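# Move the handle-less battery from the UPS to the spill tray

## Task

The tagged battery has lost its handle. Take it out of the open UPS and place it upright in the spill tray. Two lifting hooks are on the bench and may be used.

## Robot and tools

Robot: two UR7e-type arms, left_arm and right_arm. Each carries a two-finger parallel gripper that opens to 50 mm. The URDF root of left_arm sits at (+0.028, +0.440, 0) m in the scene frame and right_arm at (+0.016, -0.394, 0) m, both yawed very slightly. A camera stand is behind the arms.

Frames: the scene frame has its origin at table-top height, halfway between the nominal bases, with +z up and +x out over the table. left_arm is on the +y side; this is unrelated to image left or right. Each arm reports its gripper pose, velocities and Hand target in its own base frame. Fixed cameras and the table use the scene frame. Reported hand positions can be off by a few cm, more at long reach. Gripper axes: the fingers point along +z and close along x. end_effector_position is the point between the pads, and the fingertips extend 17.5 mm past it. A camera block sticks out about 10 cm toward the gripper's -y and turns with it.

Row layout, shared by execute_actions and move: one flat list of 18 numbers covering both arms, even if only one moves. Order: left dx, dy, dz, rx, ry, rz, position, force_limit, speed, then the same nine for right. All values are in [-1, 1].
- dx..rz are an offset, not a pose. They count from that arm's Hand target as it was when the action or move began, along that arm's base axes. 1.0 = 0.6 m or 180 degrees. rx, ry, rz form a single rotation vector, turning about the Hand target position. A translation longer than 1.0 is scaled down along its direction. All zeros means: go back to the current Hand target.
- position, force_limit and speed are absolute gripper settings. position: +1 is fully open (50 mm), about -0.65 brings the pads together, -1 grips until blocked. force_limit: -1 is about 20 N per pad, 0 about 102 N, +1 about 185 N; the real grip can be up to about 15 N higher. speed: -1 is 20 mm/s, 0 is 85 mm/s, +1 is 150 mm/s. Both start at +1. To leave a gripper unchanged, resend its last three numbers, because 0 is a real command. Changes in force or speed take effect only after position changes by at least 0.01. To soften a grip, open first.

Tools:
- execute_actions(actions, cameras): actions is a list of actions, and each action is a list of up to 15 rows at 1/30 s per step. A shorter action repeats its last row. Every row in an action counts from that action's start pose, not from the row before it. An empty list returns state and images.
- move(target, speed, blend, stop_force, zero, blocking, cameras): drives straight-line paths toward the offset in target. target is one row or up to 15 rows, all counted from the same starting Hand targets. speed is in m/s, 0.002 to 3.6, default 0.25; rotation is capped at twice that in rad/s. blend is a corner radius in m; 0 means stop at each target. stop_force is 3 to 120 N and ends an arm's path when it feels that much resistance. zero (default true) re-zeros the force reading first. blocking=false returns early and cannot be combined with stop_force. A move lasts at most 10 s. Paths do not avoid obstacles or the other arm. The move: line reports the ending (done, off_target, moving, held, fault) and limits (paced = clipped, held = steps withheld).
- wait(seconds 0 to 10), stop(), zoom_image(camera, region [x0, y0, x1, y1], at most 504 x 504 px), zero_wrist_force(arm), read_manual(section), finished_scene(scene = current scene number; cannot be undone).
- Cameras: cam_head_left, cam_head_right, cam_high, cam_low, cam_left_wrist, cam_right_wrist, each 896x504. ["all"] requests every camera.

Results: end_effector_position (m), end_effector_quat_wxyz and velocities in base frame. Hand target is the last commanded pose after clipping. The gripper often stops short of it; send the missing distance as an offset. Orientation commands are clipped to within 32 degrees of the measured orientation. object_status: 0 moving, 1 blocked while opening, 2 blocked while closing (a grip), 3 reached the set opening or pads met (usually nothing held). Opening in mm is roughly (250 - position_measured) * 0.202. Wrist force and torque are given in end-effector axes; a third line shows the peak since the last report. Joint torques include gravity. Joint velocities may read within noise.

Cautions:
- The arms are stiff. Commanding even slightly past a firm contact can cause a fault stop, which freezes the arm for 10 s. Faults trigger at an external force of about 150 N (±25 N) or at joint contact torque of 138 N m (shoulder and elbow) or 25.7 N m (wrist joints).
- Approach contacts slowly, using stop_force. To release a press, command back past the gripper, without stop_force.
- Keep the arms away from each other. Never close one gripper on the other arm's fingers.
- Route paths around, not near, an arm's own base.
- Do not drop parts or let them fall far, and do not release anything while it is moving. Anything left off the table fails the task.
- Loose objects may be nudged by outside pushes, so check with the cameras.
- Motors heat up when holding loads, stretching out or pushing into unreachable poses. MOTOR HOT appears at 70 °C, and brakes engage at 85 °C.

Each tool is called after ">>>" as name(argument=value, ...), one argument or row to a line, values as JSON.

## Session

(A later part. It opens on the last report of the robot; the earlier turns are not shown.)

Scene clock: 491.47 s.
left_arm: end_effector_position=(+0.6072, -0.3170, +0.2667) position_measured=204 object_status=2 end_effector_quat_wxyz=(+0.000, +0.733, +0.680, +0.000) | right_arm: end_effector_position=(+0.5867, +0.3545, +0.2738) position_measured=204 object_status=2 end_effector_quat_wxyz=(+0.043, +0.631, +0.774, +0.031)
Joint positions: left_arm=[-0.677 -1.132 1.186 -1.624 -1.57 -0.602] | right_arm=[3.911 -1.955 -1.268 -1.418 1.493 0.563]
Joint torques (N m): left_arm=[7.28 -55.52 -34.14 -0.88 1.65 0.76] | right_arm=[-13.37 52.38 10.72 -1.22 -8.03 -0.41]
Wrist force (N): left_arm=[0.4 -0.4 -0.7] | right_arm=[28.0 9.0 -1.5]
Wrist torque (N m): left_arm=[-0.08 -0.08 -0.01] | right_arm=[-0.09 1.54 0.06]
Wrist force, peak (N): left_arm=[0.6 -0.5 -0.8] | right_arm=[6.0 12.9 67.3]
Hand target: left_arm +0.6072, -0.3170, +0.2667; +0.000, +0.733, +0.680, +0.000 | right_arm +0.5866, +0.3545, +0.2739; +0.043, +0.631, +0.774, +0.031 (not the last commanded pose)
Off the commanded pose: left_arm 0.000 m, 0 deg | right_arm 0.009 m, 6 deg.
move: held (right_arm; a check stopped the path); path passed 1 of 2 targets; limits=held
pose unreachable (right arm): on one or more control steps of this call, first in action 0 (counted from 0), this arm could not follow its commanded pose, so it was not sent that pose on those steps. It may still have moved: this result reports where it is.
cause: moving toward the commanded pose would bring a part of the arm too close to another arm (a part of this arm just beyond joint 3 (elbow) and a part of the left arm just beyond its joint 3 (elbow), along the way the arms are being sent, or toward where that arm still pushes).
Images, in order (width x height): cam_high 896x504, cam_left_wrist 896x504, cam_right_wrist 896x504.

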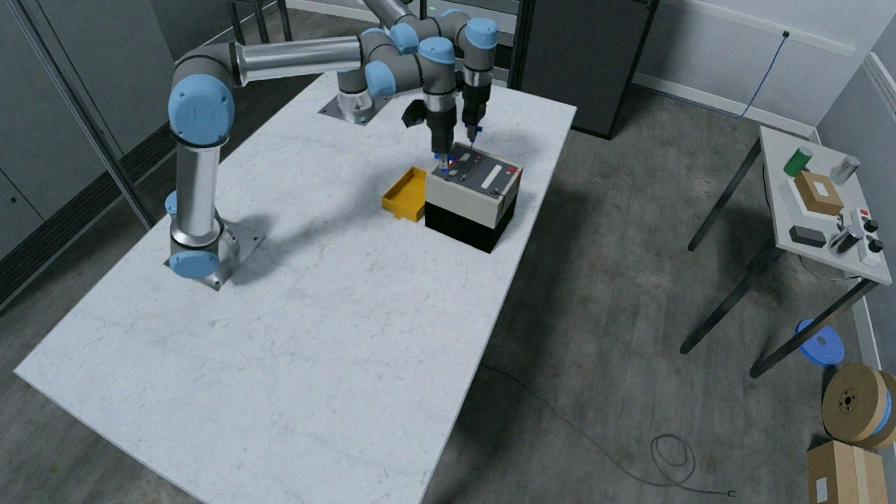

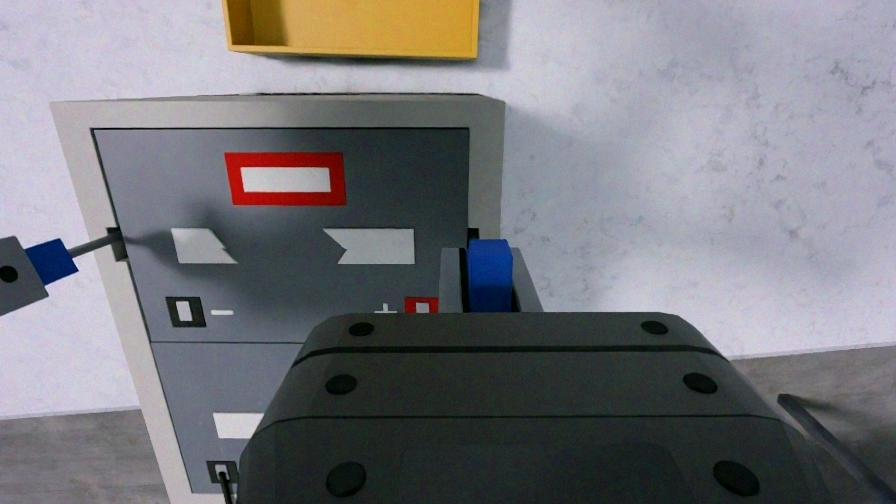

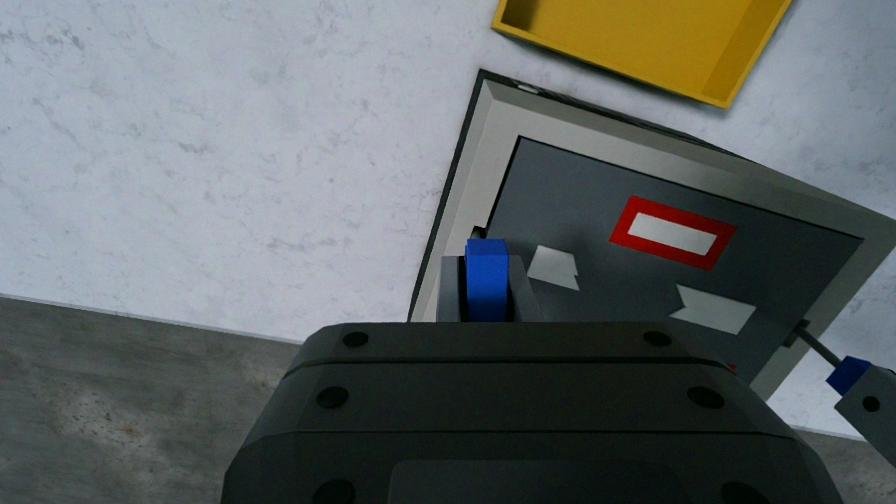

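>>> execute_actions(
  actions=[
    [[0,0,0,0,0,0,-1,0.3,-0.9,0,0.004,0,0,0,0,1,0.3,-0.5]],
    [[0,0,0,0,0,0,-1,0.3,-0.9,0,0,0,0,0,0,1,0.3,-0.5]],
  ],
)

>>> move(
  target=[
    [0,0,0,0,0,0,-1,0.3,-0.9,-0.03,-0.0,0.16,0,0,0,1,0.3,-0.5],
    [0,0,0,0,0,0,-1,0.3,-0.9,-0.2,-0.3,0.16,0,0,0,1,0.3,-0.5],
  ],
  speed=0.4,
  blend=0.03,
)

>>> zero_wrist_force(
  arm="left_arm",
)

>>> move(
  target=[0,0,0,0,0,-0.1667,-1,0.3,-0.9,0,0,0,0,0,0,1,0.3,-0.5],
  speed=0.15,
  cameras=["cam_left_wrist","cam_right_wrist"],
)

Scene clock: 541.43 s.
left_arm: end_effector_position=(+0.6072, -0.3170, +0.2667) position_measured=204 object_status=2 end_effector_quat_wxyz=(+0.000, +0.733, +0.680, +0.000) | right_arm: end_effector_position=(+0.5866, +0.3569, +0.2739) position_measured=3 object_status=3 end_effector_quat_wxyz=(+0.043, +0.631, +0.774, +0.031)
Joint positions: left_arm=[-0.677 -1.132 1.186 -1.624 -1.57 -0.602] | right_arm=[3.914 -1.958 -1.264 -1.419 1.493 0.566]
Joint torques (N m): left_arm=[7.21 -54.8 -23.78 -4.84 1.21 0.68] | right_arm=[-11.5 52.79 17.47 5.38 1.35 -2.57]
Wrist force (N): left_arm=[0.4 -0.5 -0.7] | right_arm=[1.4 1.0 1.0]
Wrist torque (N m): left_arm=[-0.09 -0.08 -0.01] | right_arm=[-0.03 -0.14 -0.08]
Wrist force, peak (N): left_arm=[0.6 -0.6 -0.7] | right_arm=[28.6 9.4 0.0]
Hand target: left_arm +0.6072, -0.3170, +0.2667; +0.000, +0.733, +0.680, +0.000 | right_arm +0.5866, +0.3569, +0.2739; +0.043, +0.631, +0.774, +0.031
Off the commanded pose: left_arm 0.000 m, 0 deg | right_arm 0.000 m, 0 deg.
Step readings (end_effector_position of left_arm | right_arm):
0: (+0.6072, -0.3170, +0.2667) | (+0.5866, +0.3545, +0.2739)
1: (+0.6072, -0.3170, +0.2667) | (+0.5866, +0.3546, +0.2739)
2: (+0.6072, -0.3170, +0.2667) | (+0.5866, +0.3548, +0.2739)
4: (+0.6072, -0.3170, +0.2667) | (+0.5866, +0.3564, +0.2739)
8: (+0.6072, -0.3170, +0.2667) | (+0.5866, +0.3570, +0.2739)
15: (+0.6072, -0.3170, +0.2667) | (+0.5866, +0.3570, +0.2738)
16: (+0.6072, -0.3170, +0.2667) | (+0.5866, +0.3570, +0.2738)
17: (+0.6072, -0.3170, +0.2667) | (+0.5866, +0.3570, +0.2738)
19: (+0.6072, -0.3170, +0.2667) | (+0.5866, +0.3570, +0.2738)
23: (+0.6072, -0.3170, +0.2667) | (+0.5866, +0.3569, +0.2739)
30: (+0.6072, -0.3170, +0.2667) | (+0.5866, +0.3569, +0.2739)

Scene clock: 542.77 s.
left_arm: end_effector_position=(+0.6072, -0.3170, +0.2667) position_measured=204 object_status=2 end_effector_quat_wxyz=(+0.000, +0.733, +0.680, +0.000) | right_arm: end_effector_position=(+0.4667, +0.1770, +0.3698) position_measured=3 object_status=3 end_effector_quat_wxyz=(+0.043, +0.631, +0.774, +0.031)
Joint positions: left_arm=[-0.677 -1.132 1.186 -1.624 -1.57 -0.602] | right_arm=[3.813 -1.489 -1.567 -1.578 1.5 0.465]
Joint torques (N m): left_arm=[7.17 -54.02 -23.79 -4.88 1.08 0.66] | right_arm=[2.98 31.13 19.74 2.21 -1.71 1.27]
Wrist force (N): left_arm=[0.4 -0.4 -0.5] | right_arm=[1.3 1.0 1.2]
Wrist torque (N m): left_arm=[-0.08 -0.08 -0.01] | right_arm=[-0.03 -0.15 -0.09]
Wrist force, peak (N): left_arm=[0.5 -0.4 -0.8] | right_arm=[3.7 3.6 -2.2]
Hand target: left_arm +0.6072, -0.3170, +0.2667; +0.000, +0.733, +0.680, +0.000 | right_arm +0.4666, +0.1769, +0.3699; +0.043, +0.631, +0.774, +0.031
Off the commanded pose: left_arm 0.000 m, 0 deg | right_arm 0.000 m, 0 deg.
move: done

Wrist force sensor zeroed.

Scene clock: 544.97 s.
left_arm: end_effector_position=(+0.6072, -0.3170, +0.2667) position_measured=204 object_status=2 end_effector_quat_wxyz=(+0.000, +0.884, +0.467, +0.000) | right_arm: end_effector_position=(+0.4666, +0.1769, +0.3699) position_measured=3 object_status=3 end_effector_quat_wxyz=(+0.043, +0.631, +0.774, +0.031)
Joint positions: left_arm=[-0.677 -1.132 1.186 -1.625 -1.57 -0.079] | right_arm=[3.813 -1.489 -1.567 -1.578 1.5 0.465]
Joint torques (N m): left_arm=[-6.61 -54.19 -25.66 -5.87 -4.42 0.92] | right_arm=[-8.91 31.91 18.54 4.9 -1.97 -1.93]
Wrist force (N, zeroed by zero_wrist_force on left_arm): left_arm=[7.2 -2.2 -0.5] | right_arm=[1.5 1.0 0.9]
Wrist torque (N m, zeroed by zero_wrist_force on left_arm): left_arm=[0.10 0.44 -0.01] | right_arm=[-0.04 -0.17 -0.09]
Wrist force, peak (N, zeroed by zero_wrist_force on left_arm): left_arm=[8.2 -2.0 -0.3] | right_arm=[1.6 1.0 1.4]
Hand target: left_arm +0.6072, -0.3170, +0.2667; +0.000, +0.884, +0.467, +0.000 | right_arm +0.4666, +0.1769, +0.3699; +0.043, +0.631, +0.774, +0.031
Off the commanded pose: left_arm 0.000 m, 0 deg | right_arm 0.000 m, 0 deg.
move: done
Images, in order (width x height): cam_left_wrist 896x504, cam_right_wrist 896x504.

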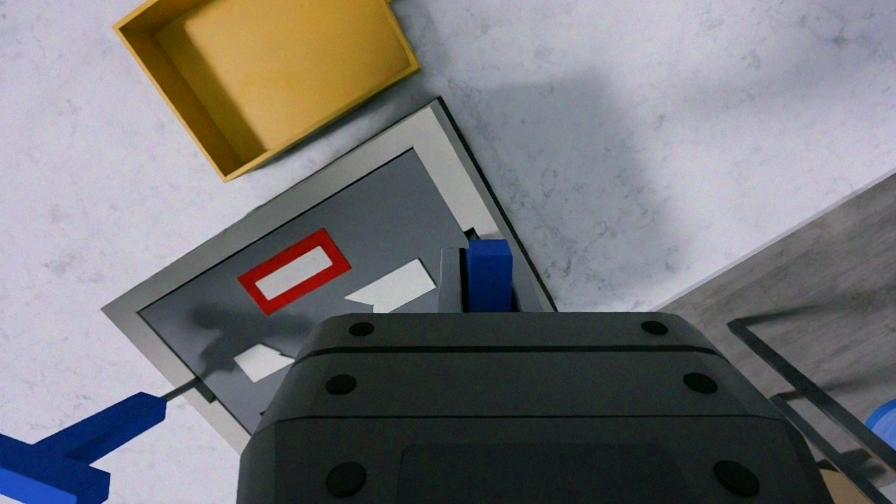

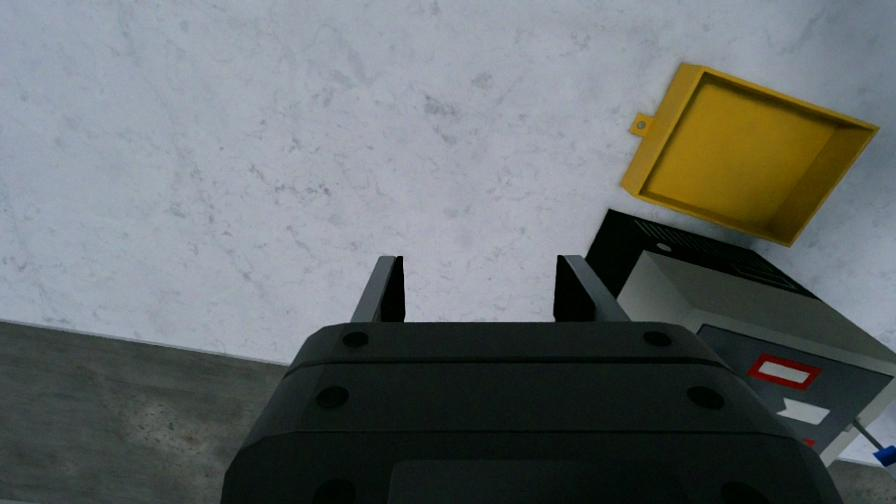

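>>> move(
  target=[0.0005,0.0007,0,0,0,-0.1667,-1,0.3,-0.9,0,0,0,0,0,0,1,0.3,-0.5],
  speed=0.2,
)

>>> move(
  target=[0,0,0,0,0,-0.1,-1,0.3,-0.9,0,0,0,0,0,0,1,0.3,-0.5],
  speed=0.2,
)

Scene clock: 552.70 s.
left_arm: end_effector_position=(+0.6075, -0.3165, +0.2667) position_measured=204 object_status=2 end_effector_quat_wxyz=(+0.000, +0.975, +0.223, +0.000) | right_arm: end_effector_position=(+0.4666, +0.1769, +0.3699) position_measured=3 object_status=3 end_effector_quat_wxyz=(+0.043, +0.631, +0.774, +0.031)
Joint positions: left_arm=[-0.676 -1.132 1.187 -1.625 -1.57 0.445] | right_arm=[3.813 -1.489 -1.567 -1.578 1.5 0.465]
Joint torques (N m): left_arm=[-2.29 -52.32 -27.73 -6.53 -8.25 1] | right_arm=[-8.55 32.6 18.78 4.6 -1.87 -2.14]
Wrist force (N, zeroed by zero_wrist_force on left_arm): left_arm=[11.0 -10.2 -0.2] | right_arm=[1.3 0.9 1.1]
Wrist torque (N m, zeroed by zero_wrist_force on left_arm): left_arm=[0.94 0.93 -0.08] | right_arm=[-0.05 -0.14 -0.09]
Wrist force, peak (N, zeroed by zero_wrist_force on left_arm): left_arm=[11.5 -10.4 -0.1] | right_arm=[1.7 1.3 1.2]
Hand target: left_arm +0.6075, -0.3166, +0.2667; +0.000, +0.975, +0.222, +0.000 | right_arm +0.4666, +0.1769, +0.3699; +0.043, +0.631, +0.774, +0.031
Off the commanded pose: left_arm 0.000 m, 0 deg | right_arm 0.000 m, 0 deg.
move: done

Scene clock: 553.93 s.
left_arm: end_effector_position=(+0.6075, -0.3166, +0.2667) position_measured=204 object_status=2 end_effector_quat_wxyz=(+0.000, +0.998, +0.067, +0.000) | right_arm: end_effector_position=(+0.4666, +0.1769, +0.3699) position_measured=3 object_status=3 end_effector_quat_wxyz=(+0.043, +0.631, +0.774, +0.031)
Joint positions: left_arm=[-0.677 -1.132 1.187 -1.626 -1.57 0.76] | right_arm=[3.813 -1.489 -1.567 -1.578 1.5 0.465]
Joint torques (N m): left_arm=[-8.87 -53.38 -27.58 -6.39 -8.61 1.33] | right_arm=[-9.54 30.84 18.4 4.88 -1.88 -1.89]
Wrist force (N, zeroed by zero_wrist_force on left_arm): left_arm=[7.7 -14.6 -0.3] | right_arm=[1.4 1.0 1.2]
Wrist torque (N m, zeroed by zero_wrist_force on left_arm): left_arm=[1.24 0.69 -0.07] | right_arm=[-0.02 -0.15 -0.09]
Wrist force, peak (N, zeroed by zero_wrist_force on left_arm): left_arm=[7.7 -14.6 -0.3] | right_arm=[1.7 1.0 1.1]
Hand target: left_arm +0.6075, -0.3166, +0.2667; +0.000, +0.998, +0.067, +0.000 | right_arm +0.4666, +0.1769, +0.3699; +0.043, +0.631, +0.774, +0.031
Off the commanded pose: left_arm 0.000 m, 0 deg | right_arm 0.000 m, 0 deg.
move: done

>>> move(
  target=[0.0008,0.0017,0,0,0,-0.0664,-1,0.3,-0.9,0,0,0,0,0,0,1,0.3,-0.5],
  speed=0.2,
  cameras=["cam_left_wrist"],
)

>>> move(
  target=[0,0,0.015,0,0,0,-1,0.3,-0.9,0,0,0,0,0,0,1,0.3,-0.5],
  speed=0.02,
  stop_force=8,
  cameras=["cam_left_wrist"],
)

Scene clock: 562.40 s.
left_arm: end_effector_position=(+0.6080, -0.3155, +0.2667) position_measured=204 object_status=2 end_effector_quat_wxyz=(+0.000, +0.999, -0.037, +0.000) | right_arm: end_effector_position=(+0.4666, +0.1769, +0.3699) position_measured=3 object_status=3 end_effector_quat_wxyz=(+0.043, +0.631, +0.774, +0.031)
Joint positions: left_arm=[-0.675 -1.132 1.187 -1.626 -1.57 0.97] | right_arm=[3.813 -1.489 -1.567 -1.578 1.5 0.465]
Joint torques (N m): left_arm=[6.17 -56.85 -23.69 -4.79 -3.94 1.02] | right_arm=[-8.75 31.85 18.49 4.74 -1.75 -2.23]
Wrist force (N, zeroed by zero_wrist_force on left_arm): left_arm=[0.8 -3.2 0.7] | right_arm=[1.5 1.0 1.2]
Wrist torque (N m, zeroed by zero_wrist_force on left_arm): left_arm=[0.40 0.05 -0.02] | right_arm=[-0.03 -0.17 -0.09]
Wrist force, peak (N, zeroed by zero_wrist_force on left_arm): left_arm=[8.6 -14.5 -0.6] | right_arm=[1.7 1.2 1.2]
Hand target: left_arm +0.6080, -0.3155, +0.2667; +0.000, +0.999, -0.037, +0.000 | right_arm +0.4666, +0.1769, +0.3699; +0.043, +0.631, +0.774, +0.031
Off the commanded pose: left_arm 0.000 m, 0 deg | right_arm 0.000 m, 0 deg.
move: done
Images, in order (width x height): cam_left_wrist 896x504.

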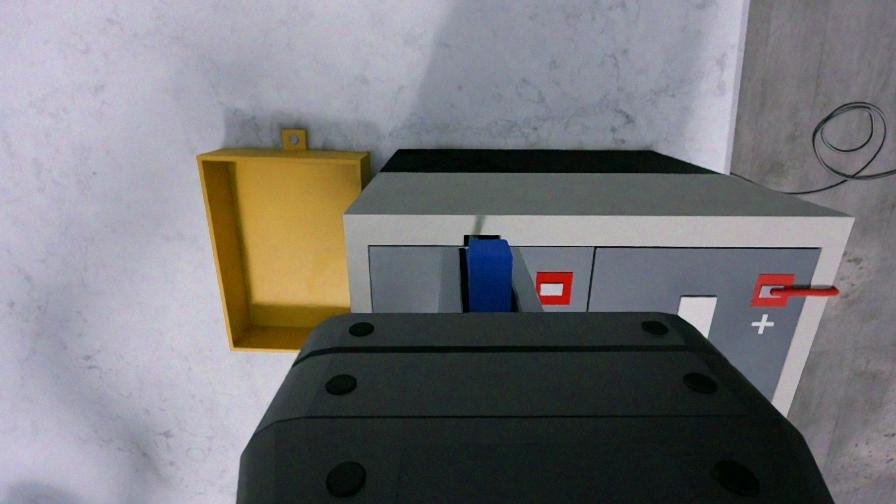

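Scene clock: 563.73 s.
left_arm: end_effector_position=(+0.6080, -0.3155, +0.2758) position_measured=204 object_status=2 end_effector_quat_wxyz=(+0.000, +0.999, -0.037, +0.000) | right_arm: end_effector_position=(+0.4666, +0.1769, +0.3699) position_measured=3 object_status=3 end_effector_quat_wxyz=(+0.043, +0.631, +0.774, +0.031)
Joint positions: left_arm=[-0.675 -1.133 1.166 -1.604 -1.57 0.97] | right_arm=[3.813 -1.489 -1.567 -1.578 1.5 0.465]
Joint torques (N m): left_arm=[6.13 -43.58 -21.52 -5.76 -2.84 1.18] | right_arm=[-9.73 32.59 18.15 4.71 -1.65 -2]
Wrist force (N, zeroed by zero_wrist_force on left_arm): left_arm=[0.1 -3.7 -1.2] | right_arm=[1.4 0.8 1.3]
Wrist torque (N m, zeroed by zero_wrist_force on left_arm): left_arm=[0.42 0.01 -0.07] | right_arm=[-0.07 -0.16 -0.09]
Wrist force, peak (N, zeroed by zero_wrist_force on left_arm): left_arm=[0.0 -3.9 -1.3] | right_arm=[1.6 1.0 1.4]
Hand target: left_arm +0.6080, -0.3155, +0.2757; +0.000, +0.999, -0.037, +0.000 | right_arm +0.4666, +0.1769, +0.3699; +0.043, +0.631, +0.774, +0.031
Off the commanded pose: left_arm 0.000 m, 0 deg | right_arm 0.000 m, 0 deg.
move: done
Images, in order (width x height): cam_left_wrist 896x504.

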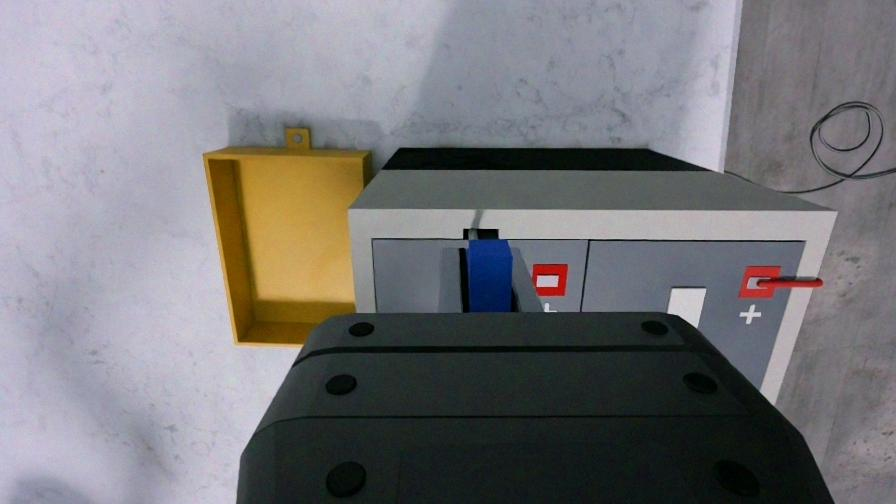

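>>> move(
  target=[0,0,0.035,0,0,0,-1,0.3,-0.9,0,0,0,0,0,0,1,0.3,-0.5],
  speed=0.02,
  stop_force=8,
  cameras=["cam_left_wrist","cam_low"],
)

Scene clock: 569.33 s.
left_arm: end_effector_position=(+0.6080, -0.3155, +0.2790) position_measured=204 object_status=2 end_effector_quat_wxyz=(+0.000, +0.999, -0.037, +0.000) | right_arm: end_effector_position=(+0.4666, +0.1769, +0.3699) position_measured=3 object_status=3 end_effector_quat_wxyz=(+0.043, +0.631, +0.774, +0.031)
Joint positions: left_arm=[-0.675 -1.133 1.157 -1.595 -1.57 0.97] | right_arm=[3.813 -1.489 -1.567 -1.578 1.5 0.465]
Joint torques (N m): left_arm=[5.02 -49.36 -32.51 -2.17 -0.11 1.01] | right_arm=[-9.25 31.64 19.18 4.91 -1.6 -2.13]
Wrist force (N, zeroed by zero_wrist_force on left_arm): left_arm=[-1.6 -3.6 1.6] | right_arm=[1.4 1.0 1.1]
Wrist torque (N m, zeroed by zero_wrist_force on left_arm): left_arm=[0.50 -0.18 -0.05] | right_arm=[-0.04 -0.15 -0.09]
Wrist force, peak (N, zeroed by zero_wrist_force on left_arm): left_arm=[-0.1 1.1 18.7] | right_arm=[1.7 1.3 1.3]
Hand target: left_arm +0.6080, -0.3155, +0.2790; +0.000, +0.999, -0.037, +0.000 (not the last commanded pose) | right_arm +0.4666, +0.1769, +0.3699; +0.043, +0.631, +0.774, +0.031
Off the commanded pose: left_arm 0.018 m, 0 deg | right_arm 0.000 m, 0 deg.
move: contact (left_arm)
Images, in order (width x height): cam_low 896x504, cam_left_wrist 896x504.

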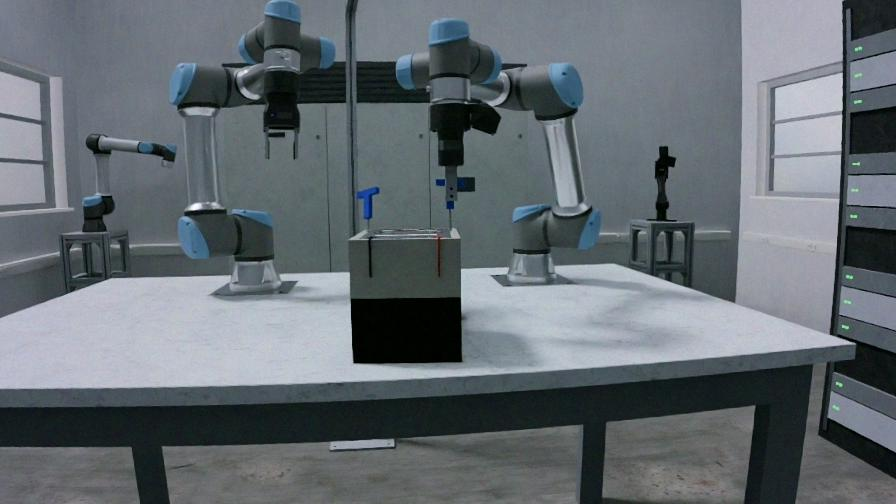

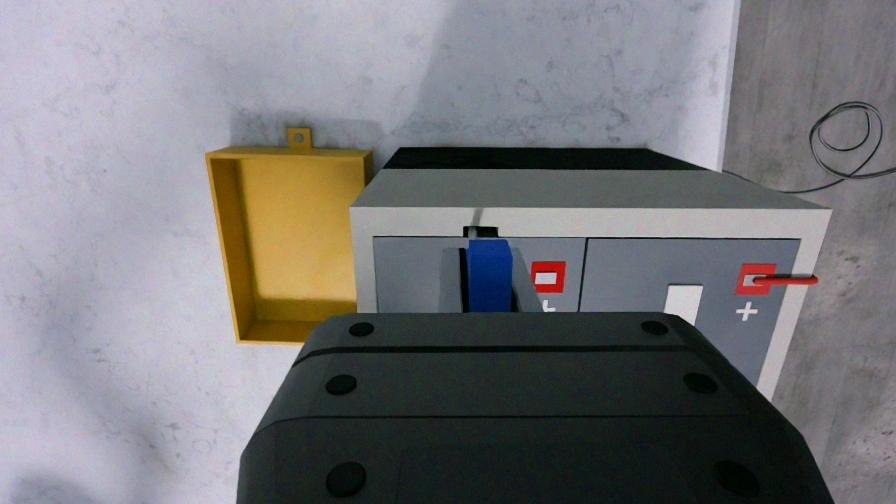

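>>> move(
  target=[
    [0,0,-0.02,0,0,0,-1,0.3,-0.9,0.05,0.05,0,0,0,0,1,0.3,-0.5],
    [0,0,-0.02,0,0,0,1,0.3,-0.9,0.05,0.05,0,0,0,0,1,0.3,-0.5],
    [0,0,0.1,0,0,0,1,0.3,-0.9,0.05,0.05,0,0,0,0,1,0.3,-0.5],
    [0.007,0.12,0.1,-0.2493,0.0185,0,1,0.3,-0.9,0.15,0.2,0,0,0,0,1,0.3,-0.5],
    [0.007,0.094,0.081,-0.2493,0.0185,0,1,0.3,-0.9,0.18,0.288,-0.01,0,0,0,1,0.3,-0.5],
  ],
  speed=[0.05,0.2,0.2,0.3,0.3],
  blend=[0,0,0,0.01,0],
  cameras=["cam_left_wrist","cam_right_wrist","cam_high"],
)

Scene clock: 596.23 s.
left_arm: end_effector_position=(+0.6122, -0.2591, +0.3274) position_measured=3 object_status=3 end_effector_quat_wxyz=(+0.382, +0.923, -0.034, -0.014) | right_arm: end_effector_position=(+0.5746, +0.3497, +0.3639) position_measured=3 object_status=3 end_effector_quat_wxyz=(+0.043, +0.631, +0.774, +0.031)
Joint positions: left_arm=[-0.335 -1.246 1.451 -2.027 -2.322 1.21] | right_arm=[3.919 -1.928 -1.075 -1.638 1.492 0.571]
Joint torques (N m): left_arm=[2.77 -50.7 -35.01 -2.85 -4.49 -0.35] | right_arm=[1.62 32.84 29.79 5.34 1.5 -0.66]
Wrist force (N, zeroed by zero_wrist_force on left_arm): left_arm=[0.4 1.2 -1.9] | right_arm=[1.4 0.9 1.2]
Wrist torque (N m, zeroed by zero_wrist_force on left_arm): left_arm=[0.11 -0.06 -0.13] | right_arm=[-0.04 -0.14 0.03]
Wrist force, peak (N, zeroed by zero_wrist_force on left_arm): left_arm=[-1.4 -3.9 1.7] | right_arm=[5.2 2.9 1.8]
Hand target: left_arm +0.6122, -0.2591, +0.3276; +0.382, +0.923, -0.034, -0.014 | right_arm +0.5746, +0.3497, +0.3639; +0.043, +0.631, +0.774, +0.031
Off the commanded pose: left_arm 0.000 m, 0 deg | right_arm 0.000 m, 0 deg.
move: done
Images, in order (width x height): cam_high 896x504, cam_left_wrist 896x504, cam_right_wrist 896x504.

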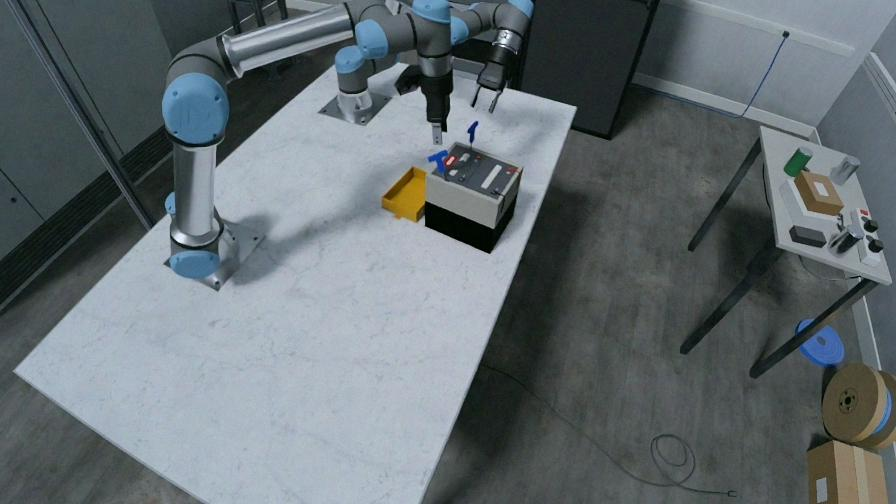

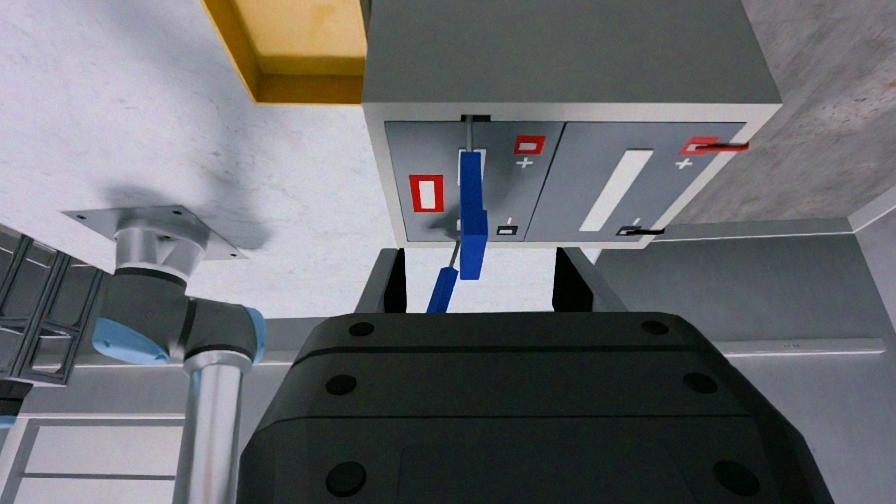

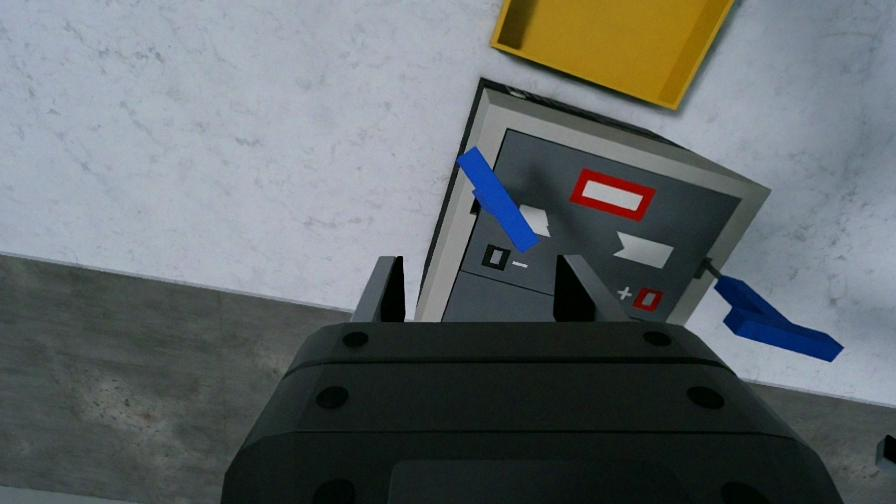

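>>> move(
  target=[-0.0017,-0.0943,-0.0943,0,0,0,1,0.3,-0.9,-0.0437,0.0262,-0.0545,-0.0622,-0.0652,0.1783,1,0.3,-0.5],
  speed=0.15,
  stop_force=8,
  cameras=["cam_left_wrist","cam_right_wrist"],
)

Scene clock: 625.57 s.
left_arm: end_effector_position=(+0.6112, -0.3157, +0.2710) position_measured=3 object_status=3 end_effector_quat_wxyz=(+0.382, +0.923, -0.034, -0.014) | right_arm: end_effector_position=(+0.5484, +0.3655, +0.3312) position_measured=3 object_status=3 end_effector_quat_wxyz=(+0.171, +0.379, +0.909, +0.030)
Joint positions: left_arm=[-0.42 -1.181 1.529 -2.246 -2.298 1.099] | right_arm=[4.06 -1.799 -1.386 -1.377 1.255 0.114]
Joint torques (N m): left_arm=[8.77 -52.54 -34.77 -1.19 -4.46 1.08] | right_arm=[-10.83 27.85 20.34 3.44 -1.72 -2.04]
Wrist force (N, zeroed by zero_wrist_force on left_arm): left_arm=[0.3 0.8 -2.1] | right_arm=[1.7 0.7 0.9]
Wrist torque (N m, zeroed by zero_wrist_force on left_arm): left_arm=[0.05 -0.09 -0.07] | right_arm=[-0.05 -0.21 -0.08]
Wrist force, peak (N, zeroed by zero_wrist_force on left_arm): left_arm=[0.3 1.7 -3.1] | right_arm=[1.7 1.3 1.1]
Hand target: left_arm +0.6112, -0.3157, +0.2710; +0.382, +0.923, -0.034, -0.014 | right_arm +0.5484, +0.3655, +0.3312; +0.171, +0.379, +0.909, +0.030
Off the commanded pose: left_arm 0.000 m, 0 deg | right_arm 0.000 m, 0 deg.
move: done
Images, in order (width x height): cam_left_wrist 896x504, cam_right_wrist 896x504.

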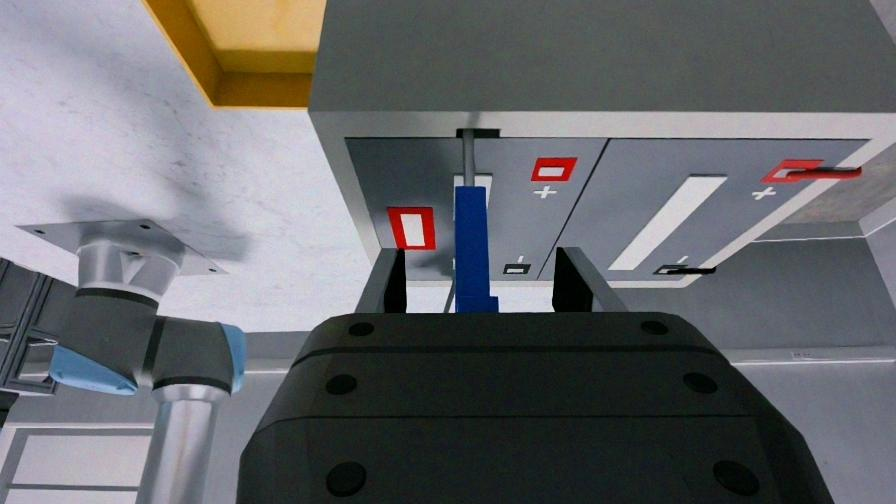

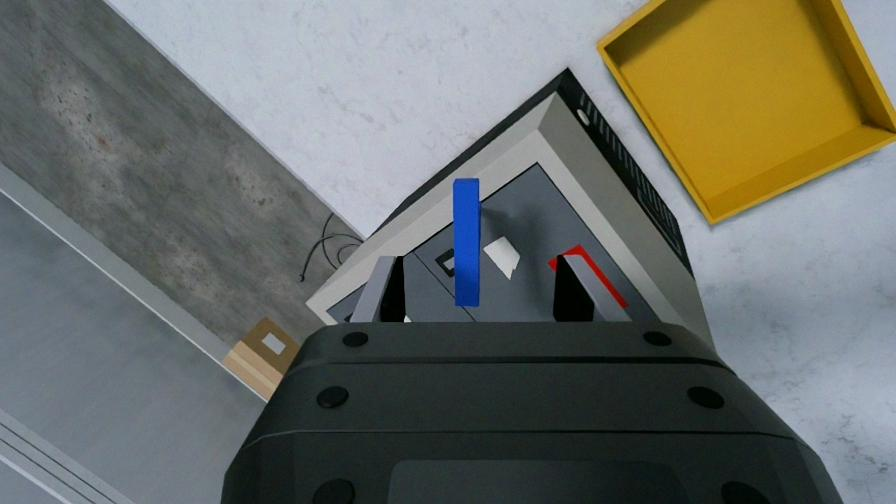

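>>> move(
  target=[0,0,0,0,0,0,1,0.3,-0.9,0.0355,-0.017,-0.1102,0,0,0,1,0.3,-0.5],
  speed=0.1,
  stop_force=5,
)

>>> execute_actions(
  actions=[
    [[0,0,0,0,0,0,-1,0.6,-0.9,0,0,0,0,0,0,-1,0.3,-0.9]],
    [[0,0,0,0,0,0,-1,0.6,-0.9,0,0,0,0,0,0,-1,0.3,-0.9]],
    [[0,0,0,0,0,0,-1,0.6,-0.9,0,0,0,0,0,0,-1,0.3,-0.9]],
    [[0,0,0,0,0,0,-1,0.6,-0.9,0,0,0,0,0,0,-1,0.3,-0.9]],
  ],
  cameras=["cam_left_wrist","cam_right_wrist"],
)

Scene clock: 636.00 s.
left_arm: end_effector_position=(+0.6112, -0.3157, +0.2710) position_measured=3 object_status=3 end_effector_quat_wxyz=(+0.382, +0.923, -0.034, -0.014) | right_arm: end_effector_position=(+0.5697, +0.3553, +0.2650) position_measured=3 object_status=3 end_effector_quat_wxyz=(+0.171, +0.379, +0.909, +0.030)
Joint positions: left_arm=[-0.42 -1.181 1.529 -2.246 -2.298 1.099] | right_arm=[4.021 -1.843 -1.502 -1.203 1.261 0.074]
Joint torques (N m): left_arm=[8.32 -52.99 -33.7 -1.21 -4.26 1] | right_arm=[12.23 47.17 16.89 5.46 -2.79 2.4]
Wrist force (N, zeroed by zero_wrist_force on left_arm): left_arm=[0.2 1.0 -2.2] | right_arm=[1.7 0.7 0.8]
Wrist torque (N m, zeroed by zero_wrist_force on left_arm): left_arm=[0.07 -0.07 -0.07] | right_arm=[-0.05 -0.22 0.00]
Wrist force, peak (N, zeroed by zero_wrist_force on left_arm): left_arm=[0.2 0.9 -2.5] | right_arm=[1.6 0.3 2.5]
Hand target: left_arm +0.6112, -0.3157, +0.2710; +0.382, +0.923, -0.034, -0.014 | right_arm +0.5697, +0.3553, +0.2650; +0.171, +0.379, +0.909, +0.030
Off the commanded pose: left_arm 0.000 m, 0 deg | right_arm 0.000 m, 0 deg.
move: done

Scene clock: 638.20 s.
left_arm: end_effector_position=(+0.6112, -0.3157, +0.2710) position_measured=205 object_status=2 end_effector_quat_wxyz=(+0.382, +0.923, -0.034, -0.014) | right_arm: end_effector_position=(+0.5697, +0.3553, +0.2650) position_measured=199 object_status=2 end_effector_quat_wxyz=(+0.171, +0.379, +0.909, +0.030)
Joint positions: left_arm=[-0.42 -1.181 1.529 -2.246 -2.298 1.099] | right_arm=[4.021 -1.843 -1.502 -1.203 1.261 0.074]
Joint torques (N m): left_arm=[7.63 -51.84 -30.98 -2.13 -2.86 0.92] | right_arm=[-27.49 48.91 21.91 0.86 -10.71 2.48]
Wrist force (N, zeroed by zero_wrist_force on left_arm): left_arm=[0.3 0.4 -1.6] | right_arm=[23.2 7.1 0.6]
Wrist torque (N m, zeroed by zero_wrist_force on left_arm): left_arm=[0.04 -0.09 -0.07] | right_arm=[0.15 2.92 -0.28]
Wrist force, peak (N, zeroed by zero_wrist_force on left_arm): left_arm=[0.4 1.0 -2.4] | right_arm=[23.2 7.1 0.6]
Hand target: left_arm +0.6112, -0.3157, +0.2710; +0.382, +0.923, -0.034, -0.014 | right_arm +0.5697, +0.3553, +0.2650; +0.171, +0.379, +0.909, +0.030
Off the commanded pose: left_arm 0.000 m, 0 deg | right_arm 0.000 m, 0 deg.
Step readings (end_effector_position of left_arm | right_arm):
0: (+0.6112, -0.3157, +0.2710) | (+0.5697, +0.3553, +0.2650)
1: (+0.6112, -0.3157, +0.2710) | (+0.5697, +0.3553, +0.2650)
2: (+0.6112, -0.3157, +0.2710) | (+0.5697, +0.3553, +0.2650)
4: (+0.6112, -0.3157, +0.2710) | (+0.5697, +0.3553, +0.2650)
8: (+0.6112, -0.3157, +0.2710) | (+0.5697, +0.3553, +0.2650)
15: (+0.6112, -0.3157, +0.2710) | (+0.5697, +0.3553, +0.2650)
16: (+0.6112, -0.3157, +0.2710) | (+0.5697, +0.3553, +0.2650)
17: (+0.6112, -0.3157, +0.2710) | (+0.5697, +0.3553, +0.2650)
19: (+0.6112, -0.3157, +0.2710) | (+0.5697, +0.3553, +0.2650)
23: (+0.6112, -0.3157, +0.2710) | (+0.5697, +0.3553, +0.2650)
30: (+0.6112, -0.3157, +0.2710) | (+0.5697, +0.3553, +0.2650)
31: (+0.6112, -0.3157, +0.2710) | (+0.5697, +0.3553, +0.2650)
32: (+0.6112, -0.3157, +0.2710) | (+0.5697, +0.3553, +0.2650)
34: (+0.6112, -0.3157, +0.2710) | (+0.5697, +0.3553, +0.2650)
38: (+0.6112, -0.3157, +0.2710) | (+0.5697, +0.3553, +0.2650)
45: (+0.6112, -0.3157, +0.2710) | (+0.5696, +0.3554, +0.2650)
46: (+0.6112, -0.3157, +0.2710) | (+0.5696, +0.3554, +0.2650)
47: (+0.6112, -0.3157, +0.2710) | (+0.5696, +0.3554, +0.2650)
49: (+0.6112, -0.3157, +0.2710) | (+0.5696, +0.3554, +0.2650)
53: (+0.6112, -0.3157, +0.2710) | (+0.5696, +0.3554, +0.2650)
60: (+0.6112, -0.3157, +0.2710) | (+0.5696, +0.3554, +0.2650)
Images, in order (width x height): cam_left_wrist 896x504, cam_right_wrist 896x504.

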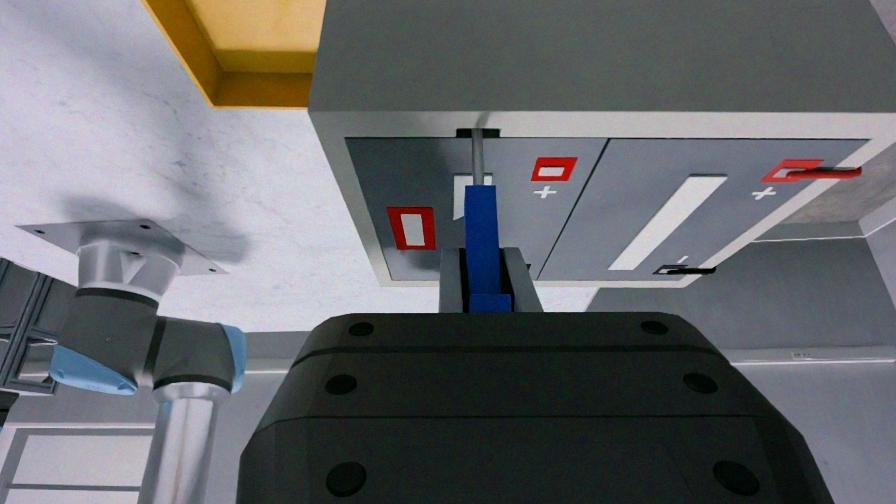

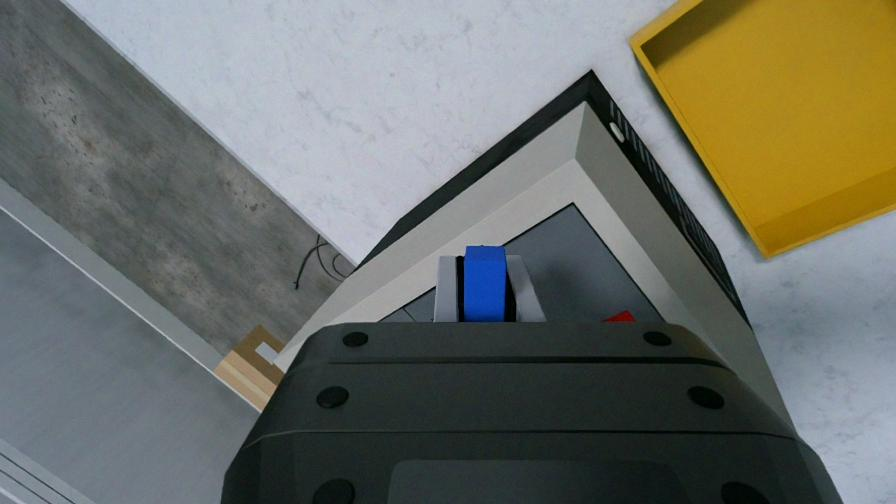

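>>> move(
  target=[0,0,0,0,0,0,-1,0.6,-0.9,0.0154,0.0008,0.003,0.012,0.0542,0,-1,0.3,-0.9],
  speed=0.1,
  stop_force=30,
  cameras=["cam_right_wrist"],
)

Scene clock: 654.87 s.
left_arm: end_effector_position=(+0.6112, -0.3157, +0.2710) position_measured=205 object_status=2 end_effector_quat_wxyz=(+0.382, +0.923, -0.034, -0.014) | right_arm: end_effector_position=(+0.5789, +0.3557, +0.2668) position_measured=204 object_status=2 end_effector_quat_wxyz=(+0.086, +0.384, +0.919, +0.015)
Joint positions: left_arm=[-0.42 -1.181 1.529 -2.246 -2.298 1.099] | right_arm=[3.948 -1.921 -1.345 -1.356 1.421 0.02]
Joint torques (N m): left_arm=[2.65 -45.61 -21.27 -5.6 1.28 0.79] | right_arm=[12.71 35.67 15.43 -2.67 4.23 2.54]
Wrist force (N, zeroed by zero_wrist_force on left_arm): left_arm=[0.2 0.3 -1.8] | right_arm=[-6.4 7.1 -21.8]
Wrist torque (N m, zeroed by zero_wrist_force on left_arm): left_arm=[0.03 -0.08 -0.08] | right_arm=[-0.52 -0.97 0.03]
Wrist force, peak (N, zeroed by zero_wrist_force on left_arm): left_arm=[0.3 0.6 -1.9] | right_arm=[28.5 1.8 -1.6]
Hand target: left_arm +0.6112, -0.3157, +0.2710; +0.382, +0.923, -0.034, -0.014 | right_arm +0.5789, +0.3557, +0.2668; +0.086, +0.384, +0.919, +0.015
Off the commanded pose: left_arm 0.000 m, 0 deg | right_arm 0.000 m, 0 deg.
move: done
Images, in order (width x height): cam_right_wrist 896x504.

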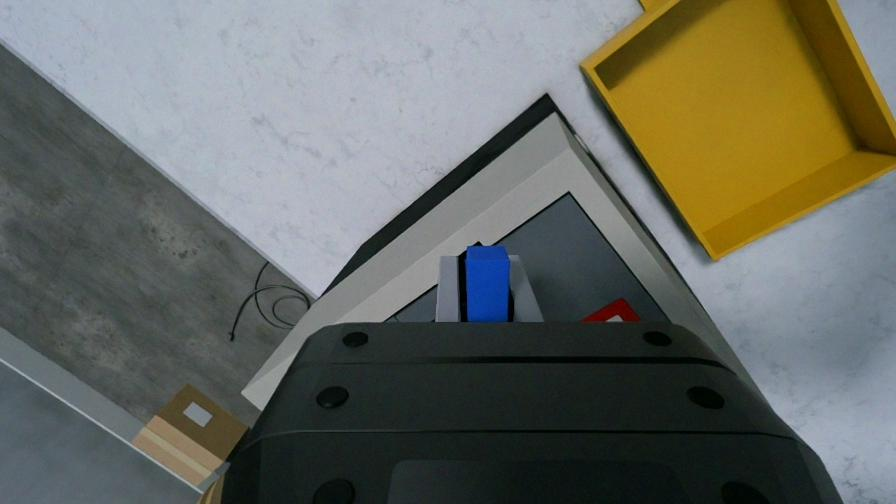

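>>> move(
  target=[0,0,0,0,0,0,-1,0.6,-0.9,0.0,0.0,0.0035,0,0,0,-1,0.3,-0.9],
  speed=0.1,
)

>>> move(
  target=[0,0,0,0,0,0,-1,0.6,-0.9,0.018,0.0,0.004,0.012,0.0542,0,-1,0.3,-0.9],
  speed=0.1,
  stop_force=30,
  cameras=["cam_right_wrist"],
)

Scene clock: 661.47 s.
left_arm: end_effector_position=(+0.6112, -0.3157, +0.2710) position_measured=205 object_status=2 end_effector_quat_wxyz=(+0.382, +0.923, -0.034, -0.014) | right_arm: end_effector_position=(+0.5789, +0.3558, +0.2689) position_measured=204 object_status=2 end_effector_quat_wxyz=(+0.086, +0.384, +0.919, +0.015)
Joint positions: left_arm=[-0.42 -1.181 1.529 -2.246 -2.298 1.099] | right_arm=[3.948 -1.92 -1.34 -1.361 1.421 0.02]
Joint torques (N m): left_arm=[-1.18 -40.42 -22 -5.53 1.17 0.58] | right_arm=[7.06 51.65 26.97 2.63 -2.18 2.03]
Wrist force (N, zeroed by zero_wrist_force on left_arm): left_arm=[0.2 0.5 -1.8] | right_arm=[2.4 1.3 1.3]
Wrist torque (N m, zeroed by zero_wrist_force on left_arm): left_arm=[0.05 -0.08 -0.07] | right_arm=[0.04 -0.30 -0.01]
Wrist force, peak (N, zeroed by zero_wrist_force on left_arm): left_arm=[0.3 0.5 -1.9] | right_arm=[-6.5 7.6 -21.8]
Hand target: left_arm +0.6112, -0.3157, +0.2710; +0.382, +0.923, -0.034, -0.014 | right_arm +0.5789, +0.3557, +0.2689; +0.086, +0.384, +0.919, +0.015
Off the commanded pose: left_arm 0.000 m, 0 deg | right_arm 0.000 m, 0 deg.
move: done

Scene clock: 663.53 s.
left_arm: end_effector_position=(+0.6112, -0.3157, +0.2710) position_measured=205 object_status=2 end_effector_quat_wxyz=(+0.382, +0.923, -0.034, -0.014) | right_arm: end_effector_position=(+0.5897, +0.3557, +0.2713) position_measured=204 object_status=2 end_effector_quat_wxyz=(+0.000, +0.385, +0.923, -0.001)
Joint positions: left_arm=[-0.42 -1.181 1.529 -2.246 -2.298 1.099] | right_arm=[3.879 -2.019 -1.16 -1.534 1.57 -0.042]
Joint torques (N m): left_arm=[-3.56 -38.06 -21.88 -5.1 0.08 0.57] | right_arm=[27.02 55.1 34.03 5.75 8.03 2.37]
Wrist force (N, zeroed by zero_wrist_force on left_arm): left_arm=[0.7 2.0 -1.3] | right_arm=[-15.3 -13.9 0.7]
Wrist torque (N m, zeroed by zero_wrist_force on left_arm): left_arm=[0.33 -0.11 -0.06] | right_arm=[0.79 -2.03 0.10]
Wrist force, peak (N, zeroed by zero_wrist_force on left_arm): left_arm=[0.8 2.2 -1.2] | right_arm=[-16.3 -12.8 3.1]
Hand target: left_arm +0.6112, -0.3157, +0.2710; +0.382, +0.923, -0.034, -0.014 | right_arm +0.5897, +0.3557, +0.2713; +0.000, +0.385, +0.923, -0.001
Off the commanded pose: left_arm 0.000 m, 0 deg | right_arm 0.000 m, 0 deg.
move: done
Images, in order (width x height): cam_right_wrist 896x504.

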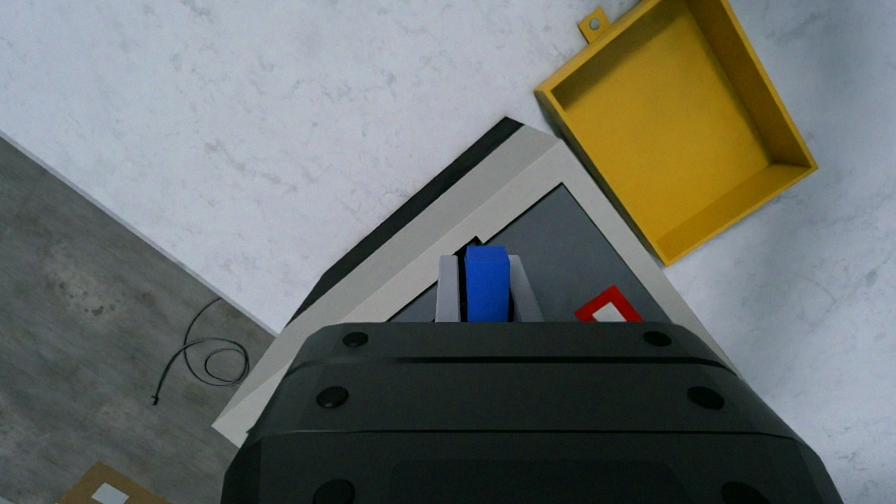

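>>> move(
  target=[
    [0,0,0,0,0,0,-1,0.6,-0.9,0,-0.0022,0,0,0,0,-1,0.3,-0.9],
    [0,0,0,0,0,0,-1,0.6,-0.9,0,-0.0022,0,0,0,0.11,-1,0.3,-0.9],
  ],
  speed=0.15,
)

Scene clock: 670.73 s.
left_arm: end_effector_position=(+0.6112, -0.3157, +0.2710) position_measured=205 object_status=2 end_effector_quat_wxyz=(+0.382, +0.923, -0.034, -0.014) | right_arm: end_effector_position=(+0.5898, +0.3544, +0.2713) position_measured=204 object_status=2 end_effector_quat_wxyz=(+0.000, +0.221, +0.975, -0.001)
Joint positions: left_arm=[-0.42 -1.181 1.529 -2.246 -2.298 1.099] | right_arm=[3.878 -2.017 -1.164 -1.532 1.57 -0.389]
Joint torques (N m): left_arm=[-7.56 -37.11 -22.06 -3.51 -3.79 0.38] | right_arm=[21.77 53.07 24.68 7.13 6.61 -0.79]
Wrist force (N, zeroed by zero_wrist_force on left_arm): left_arm=[0.6 2.7 0.0] | right_arm=[-8.0 -15.1 1.8]
Wrist torque (N m, zeroed by zero_wrist_force on left_arm): left_arm=[0.35 -0.07 -0.05] | right_arm=[0.90 -1.32 -0.03]
Wrist force, peak (N, zeroed by zero_wrist_force on left_arm): left_arm=[0.5 3.2 0.0] | right_arm=[-15.8 -13.9 1.2]
Hand target: left_arm +0.6112, -0.3157, +0.2710; +0.382, +0.923, -0.034, -0.014 | right_arm +0.5897, +0.3544, +0.2713; +0.000, +0.221, +0.975, -0.001
Off the commanded pose: left_arm 0.000 m, 0 deg | right_arm 0.000 m, 0 deg.
move: done

>>> move(
  target=[
    [0,0,0,0,0,0,-1,0.6,-0.9,0,-0.002,0,0,0,0,-1,0.3,-0.9],
    [0,0,0,0,0,0,-1,0.6,-0.9,0,-0.0027,0,0,0,0.118,-1,0.3,-0.9],
  ],
  speed=0.15,
  cameras=["cam_right_wrist"],
)

Scene clock: 678.83 s.
left_arm: end_effector_position=(+0.6112, -0.3157, +0.2710) position_measured=205 object_status=2 end_effector_quat_wxyz=(+0.382, +0.923, -0.034, -0.014) | right_arm: end_effector_position=(+0.5897, +0.3528, +0.2713) position_measured=204 object_status=2 end_effector_quat_wxyz=(+0.000, +0.037, +0.999, +0.000)
Joint positions: left_arm=[-0.42 -1.181 1.529 -2.246 -2.298 1.099] | right_arm=[3.876 -2.015 -1.167 -1.531 1.57 -0.761]
Joint torques (N m): left_arm=[-6.99 -37.63 -22.03 -1.91 -4.17 0.29] | right_arm=[-8.26 55.67 22.12 5.26 1.98 -0.41]
Wrist force (N, zeroed by zero_wrist_force on left_arm): left_arm=[0.6 2.9 0.4] | right_arm=[1.1 -1.9 1.0]
Wrist torque (N m, zeroed by zero_wrist_force on left_arm): left_arm=[0.37 -0.07 -0.05] | right_arm=[0.11 -0.27 -0.10]
Wrist force, peak (N, zeroed by zero_wrist_force on left_arm): left_arm=[0.7 3.2 0.0] | right_arm=[-8.9 -15.5 1.4]
Hand target: left_arm +0.6112, -0.3157, +0.2710; +0.382, +0.923, -0.034, -0.014 | right_arm +0.5897, +0.3528, +0.2713; +0.000, +0.037, +0.999, +0.000
Off the commanded pose: left_arm 0.000 m, 0 deg | right_arm 0.000 m, 0 deg.
move: done
Images, in order (width x height): cam_right_wrist 896x504.

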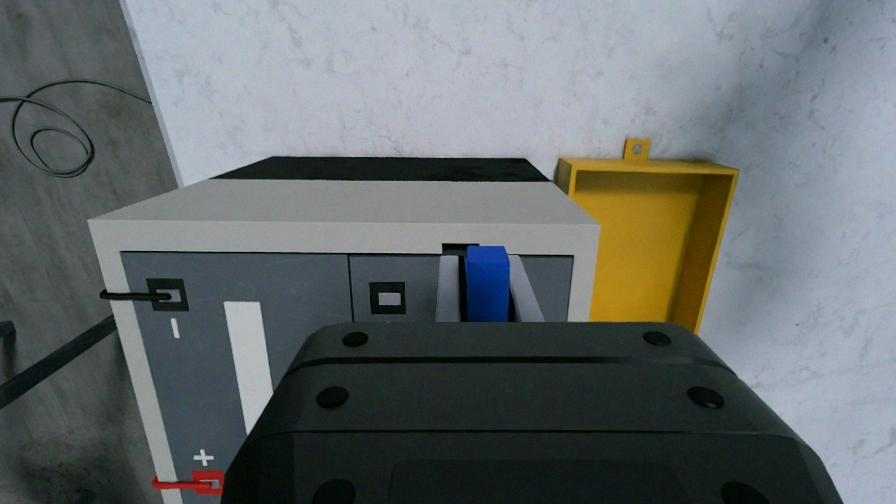

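>>> move(
  target=[0,0,0.045,0,0,0,-1,0.6,-0.9,0,0,0.045,0,0,0,-1,0.3,-0.9],
  speed=0.02,
  stop_force=8,
)

Scene clock: 683.20 s.
left_arm: end_effector_position=(+0.6112, -0.3157, +0.2711) position_measured=205 object_status=2 end_effector_quat_wxyz=(+0.382, +0.923, -0.034, -0.014) | right_arm: end_effector_position=(+0.5897, +0.3528, +0.2822) position_measured=204 object_status=2 end_effector_quat_wxyz=(+0.000, +0.037, +0.999, +0.000)
Joint positions: left_arm=[-0.42 -1.181 1.528 -2.245 -2.298 1.099] | right_arm=[3.876 -2.014 -1.141 -1.558 1.57 -0.761]
Joint torques (N m): left_arm=[-0.71 -37.91 -20.78 -1.21 -3.54 -0.45] | right_arm=[-7.93 53.93 28.81 3.29 1.1 -2.23]
Wrist force (N, zeroed by zero_wrist_force on left_arm): left_arm=[0.3 0.3 -1.5] | right_arm=[3.2 -5.0 0.9]
Wrist torque (N m, zeroed by zero_wrist_force on left_arm): left_arm=[0.02 -0.09 -0.08] | right_arm=[0.29 -0.11 -0.12]
Wrist force, peak (N, zeroed by zero_wrist_force on left_arm): left_arm=[2.4 -2.7 8.3] | right_arm=[-0.1 1.3 22.2]
Hand target: left_arm +0.6112, -0.3157, +0.2711; +0.382, +0.923, -0.034, -0.014 (not the last commanded pose) | right_arm +0.5897, +0.3528, +0.2822; +0.000, +0.037, +0.999, +0.000 (not the last commanded pose)
Off the commanded pose: left_arm 0.027 m, 0 deg | right_arm 0.016 m, 0 deg.
move: contact (left_arm, right_arm)


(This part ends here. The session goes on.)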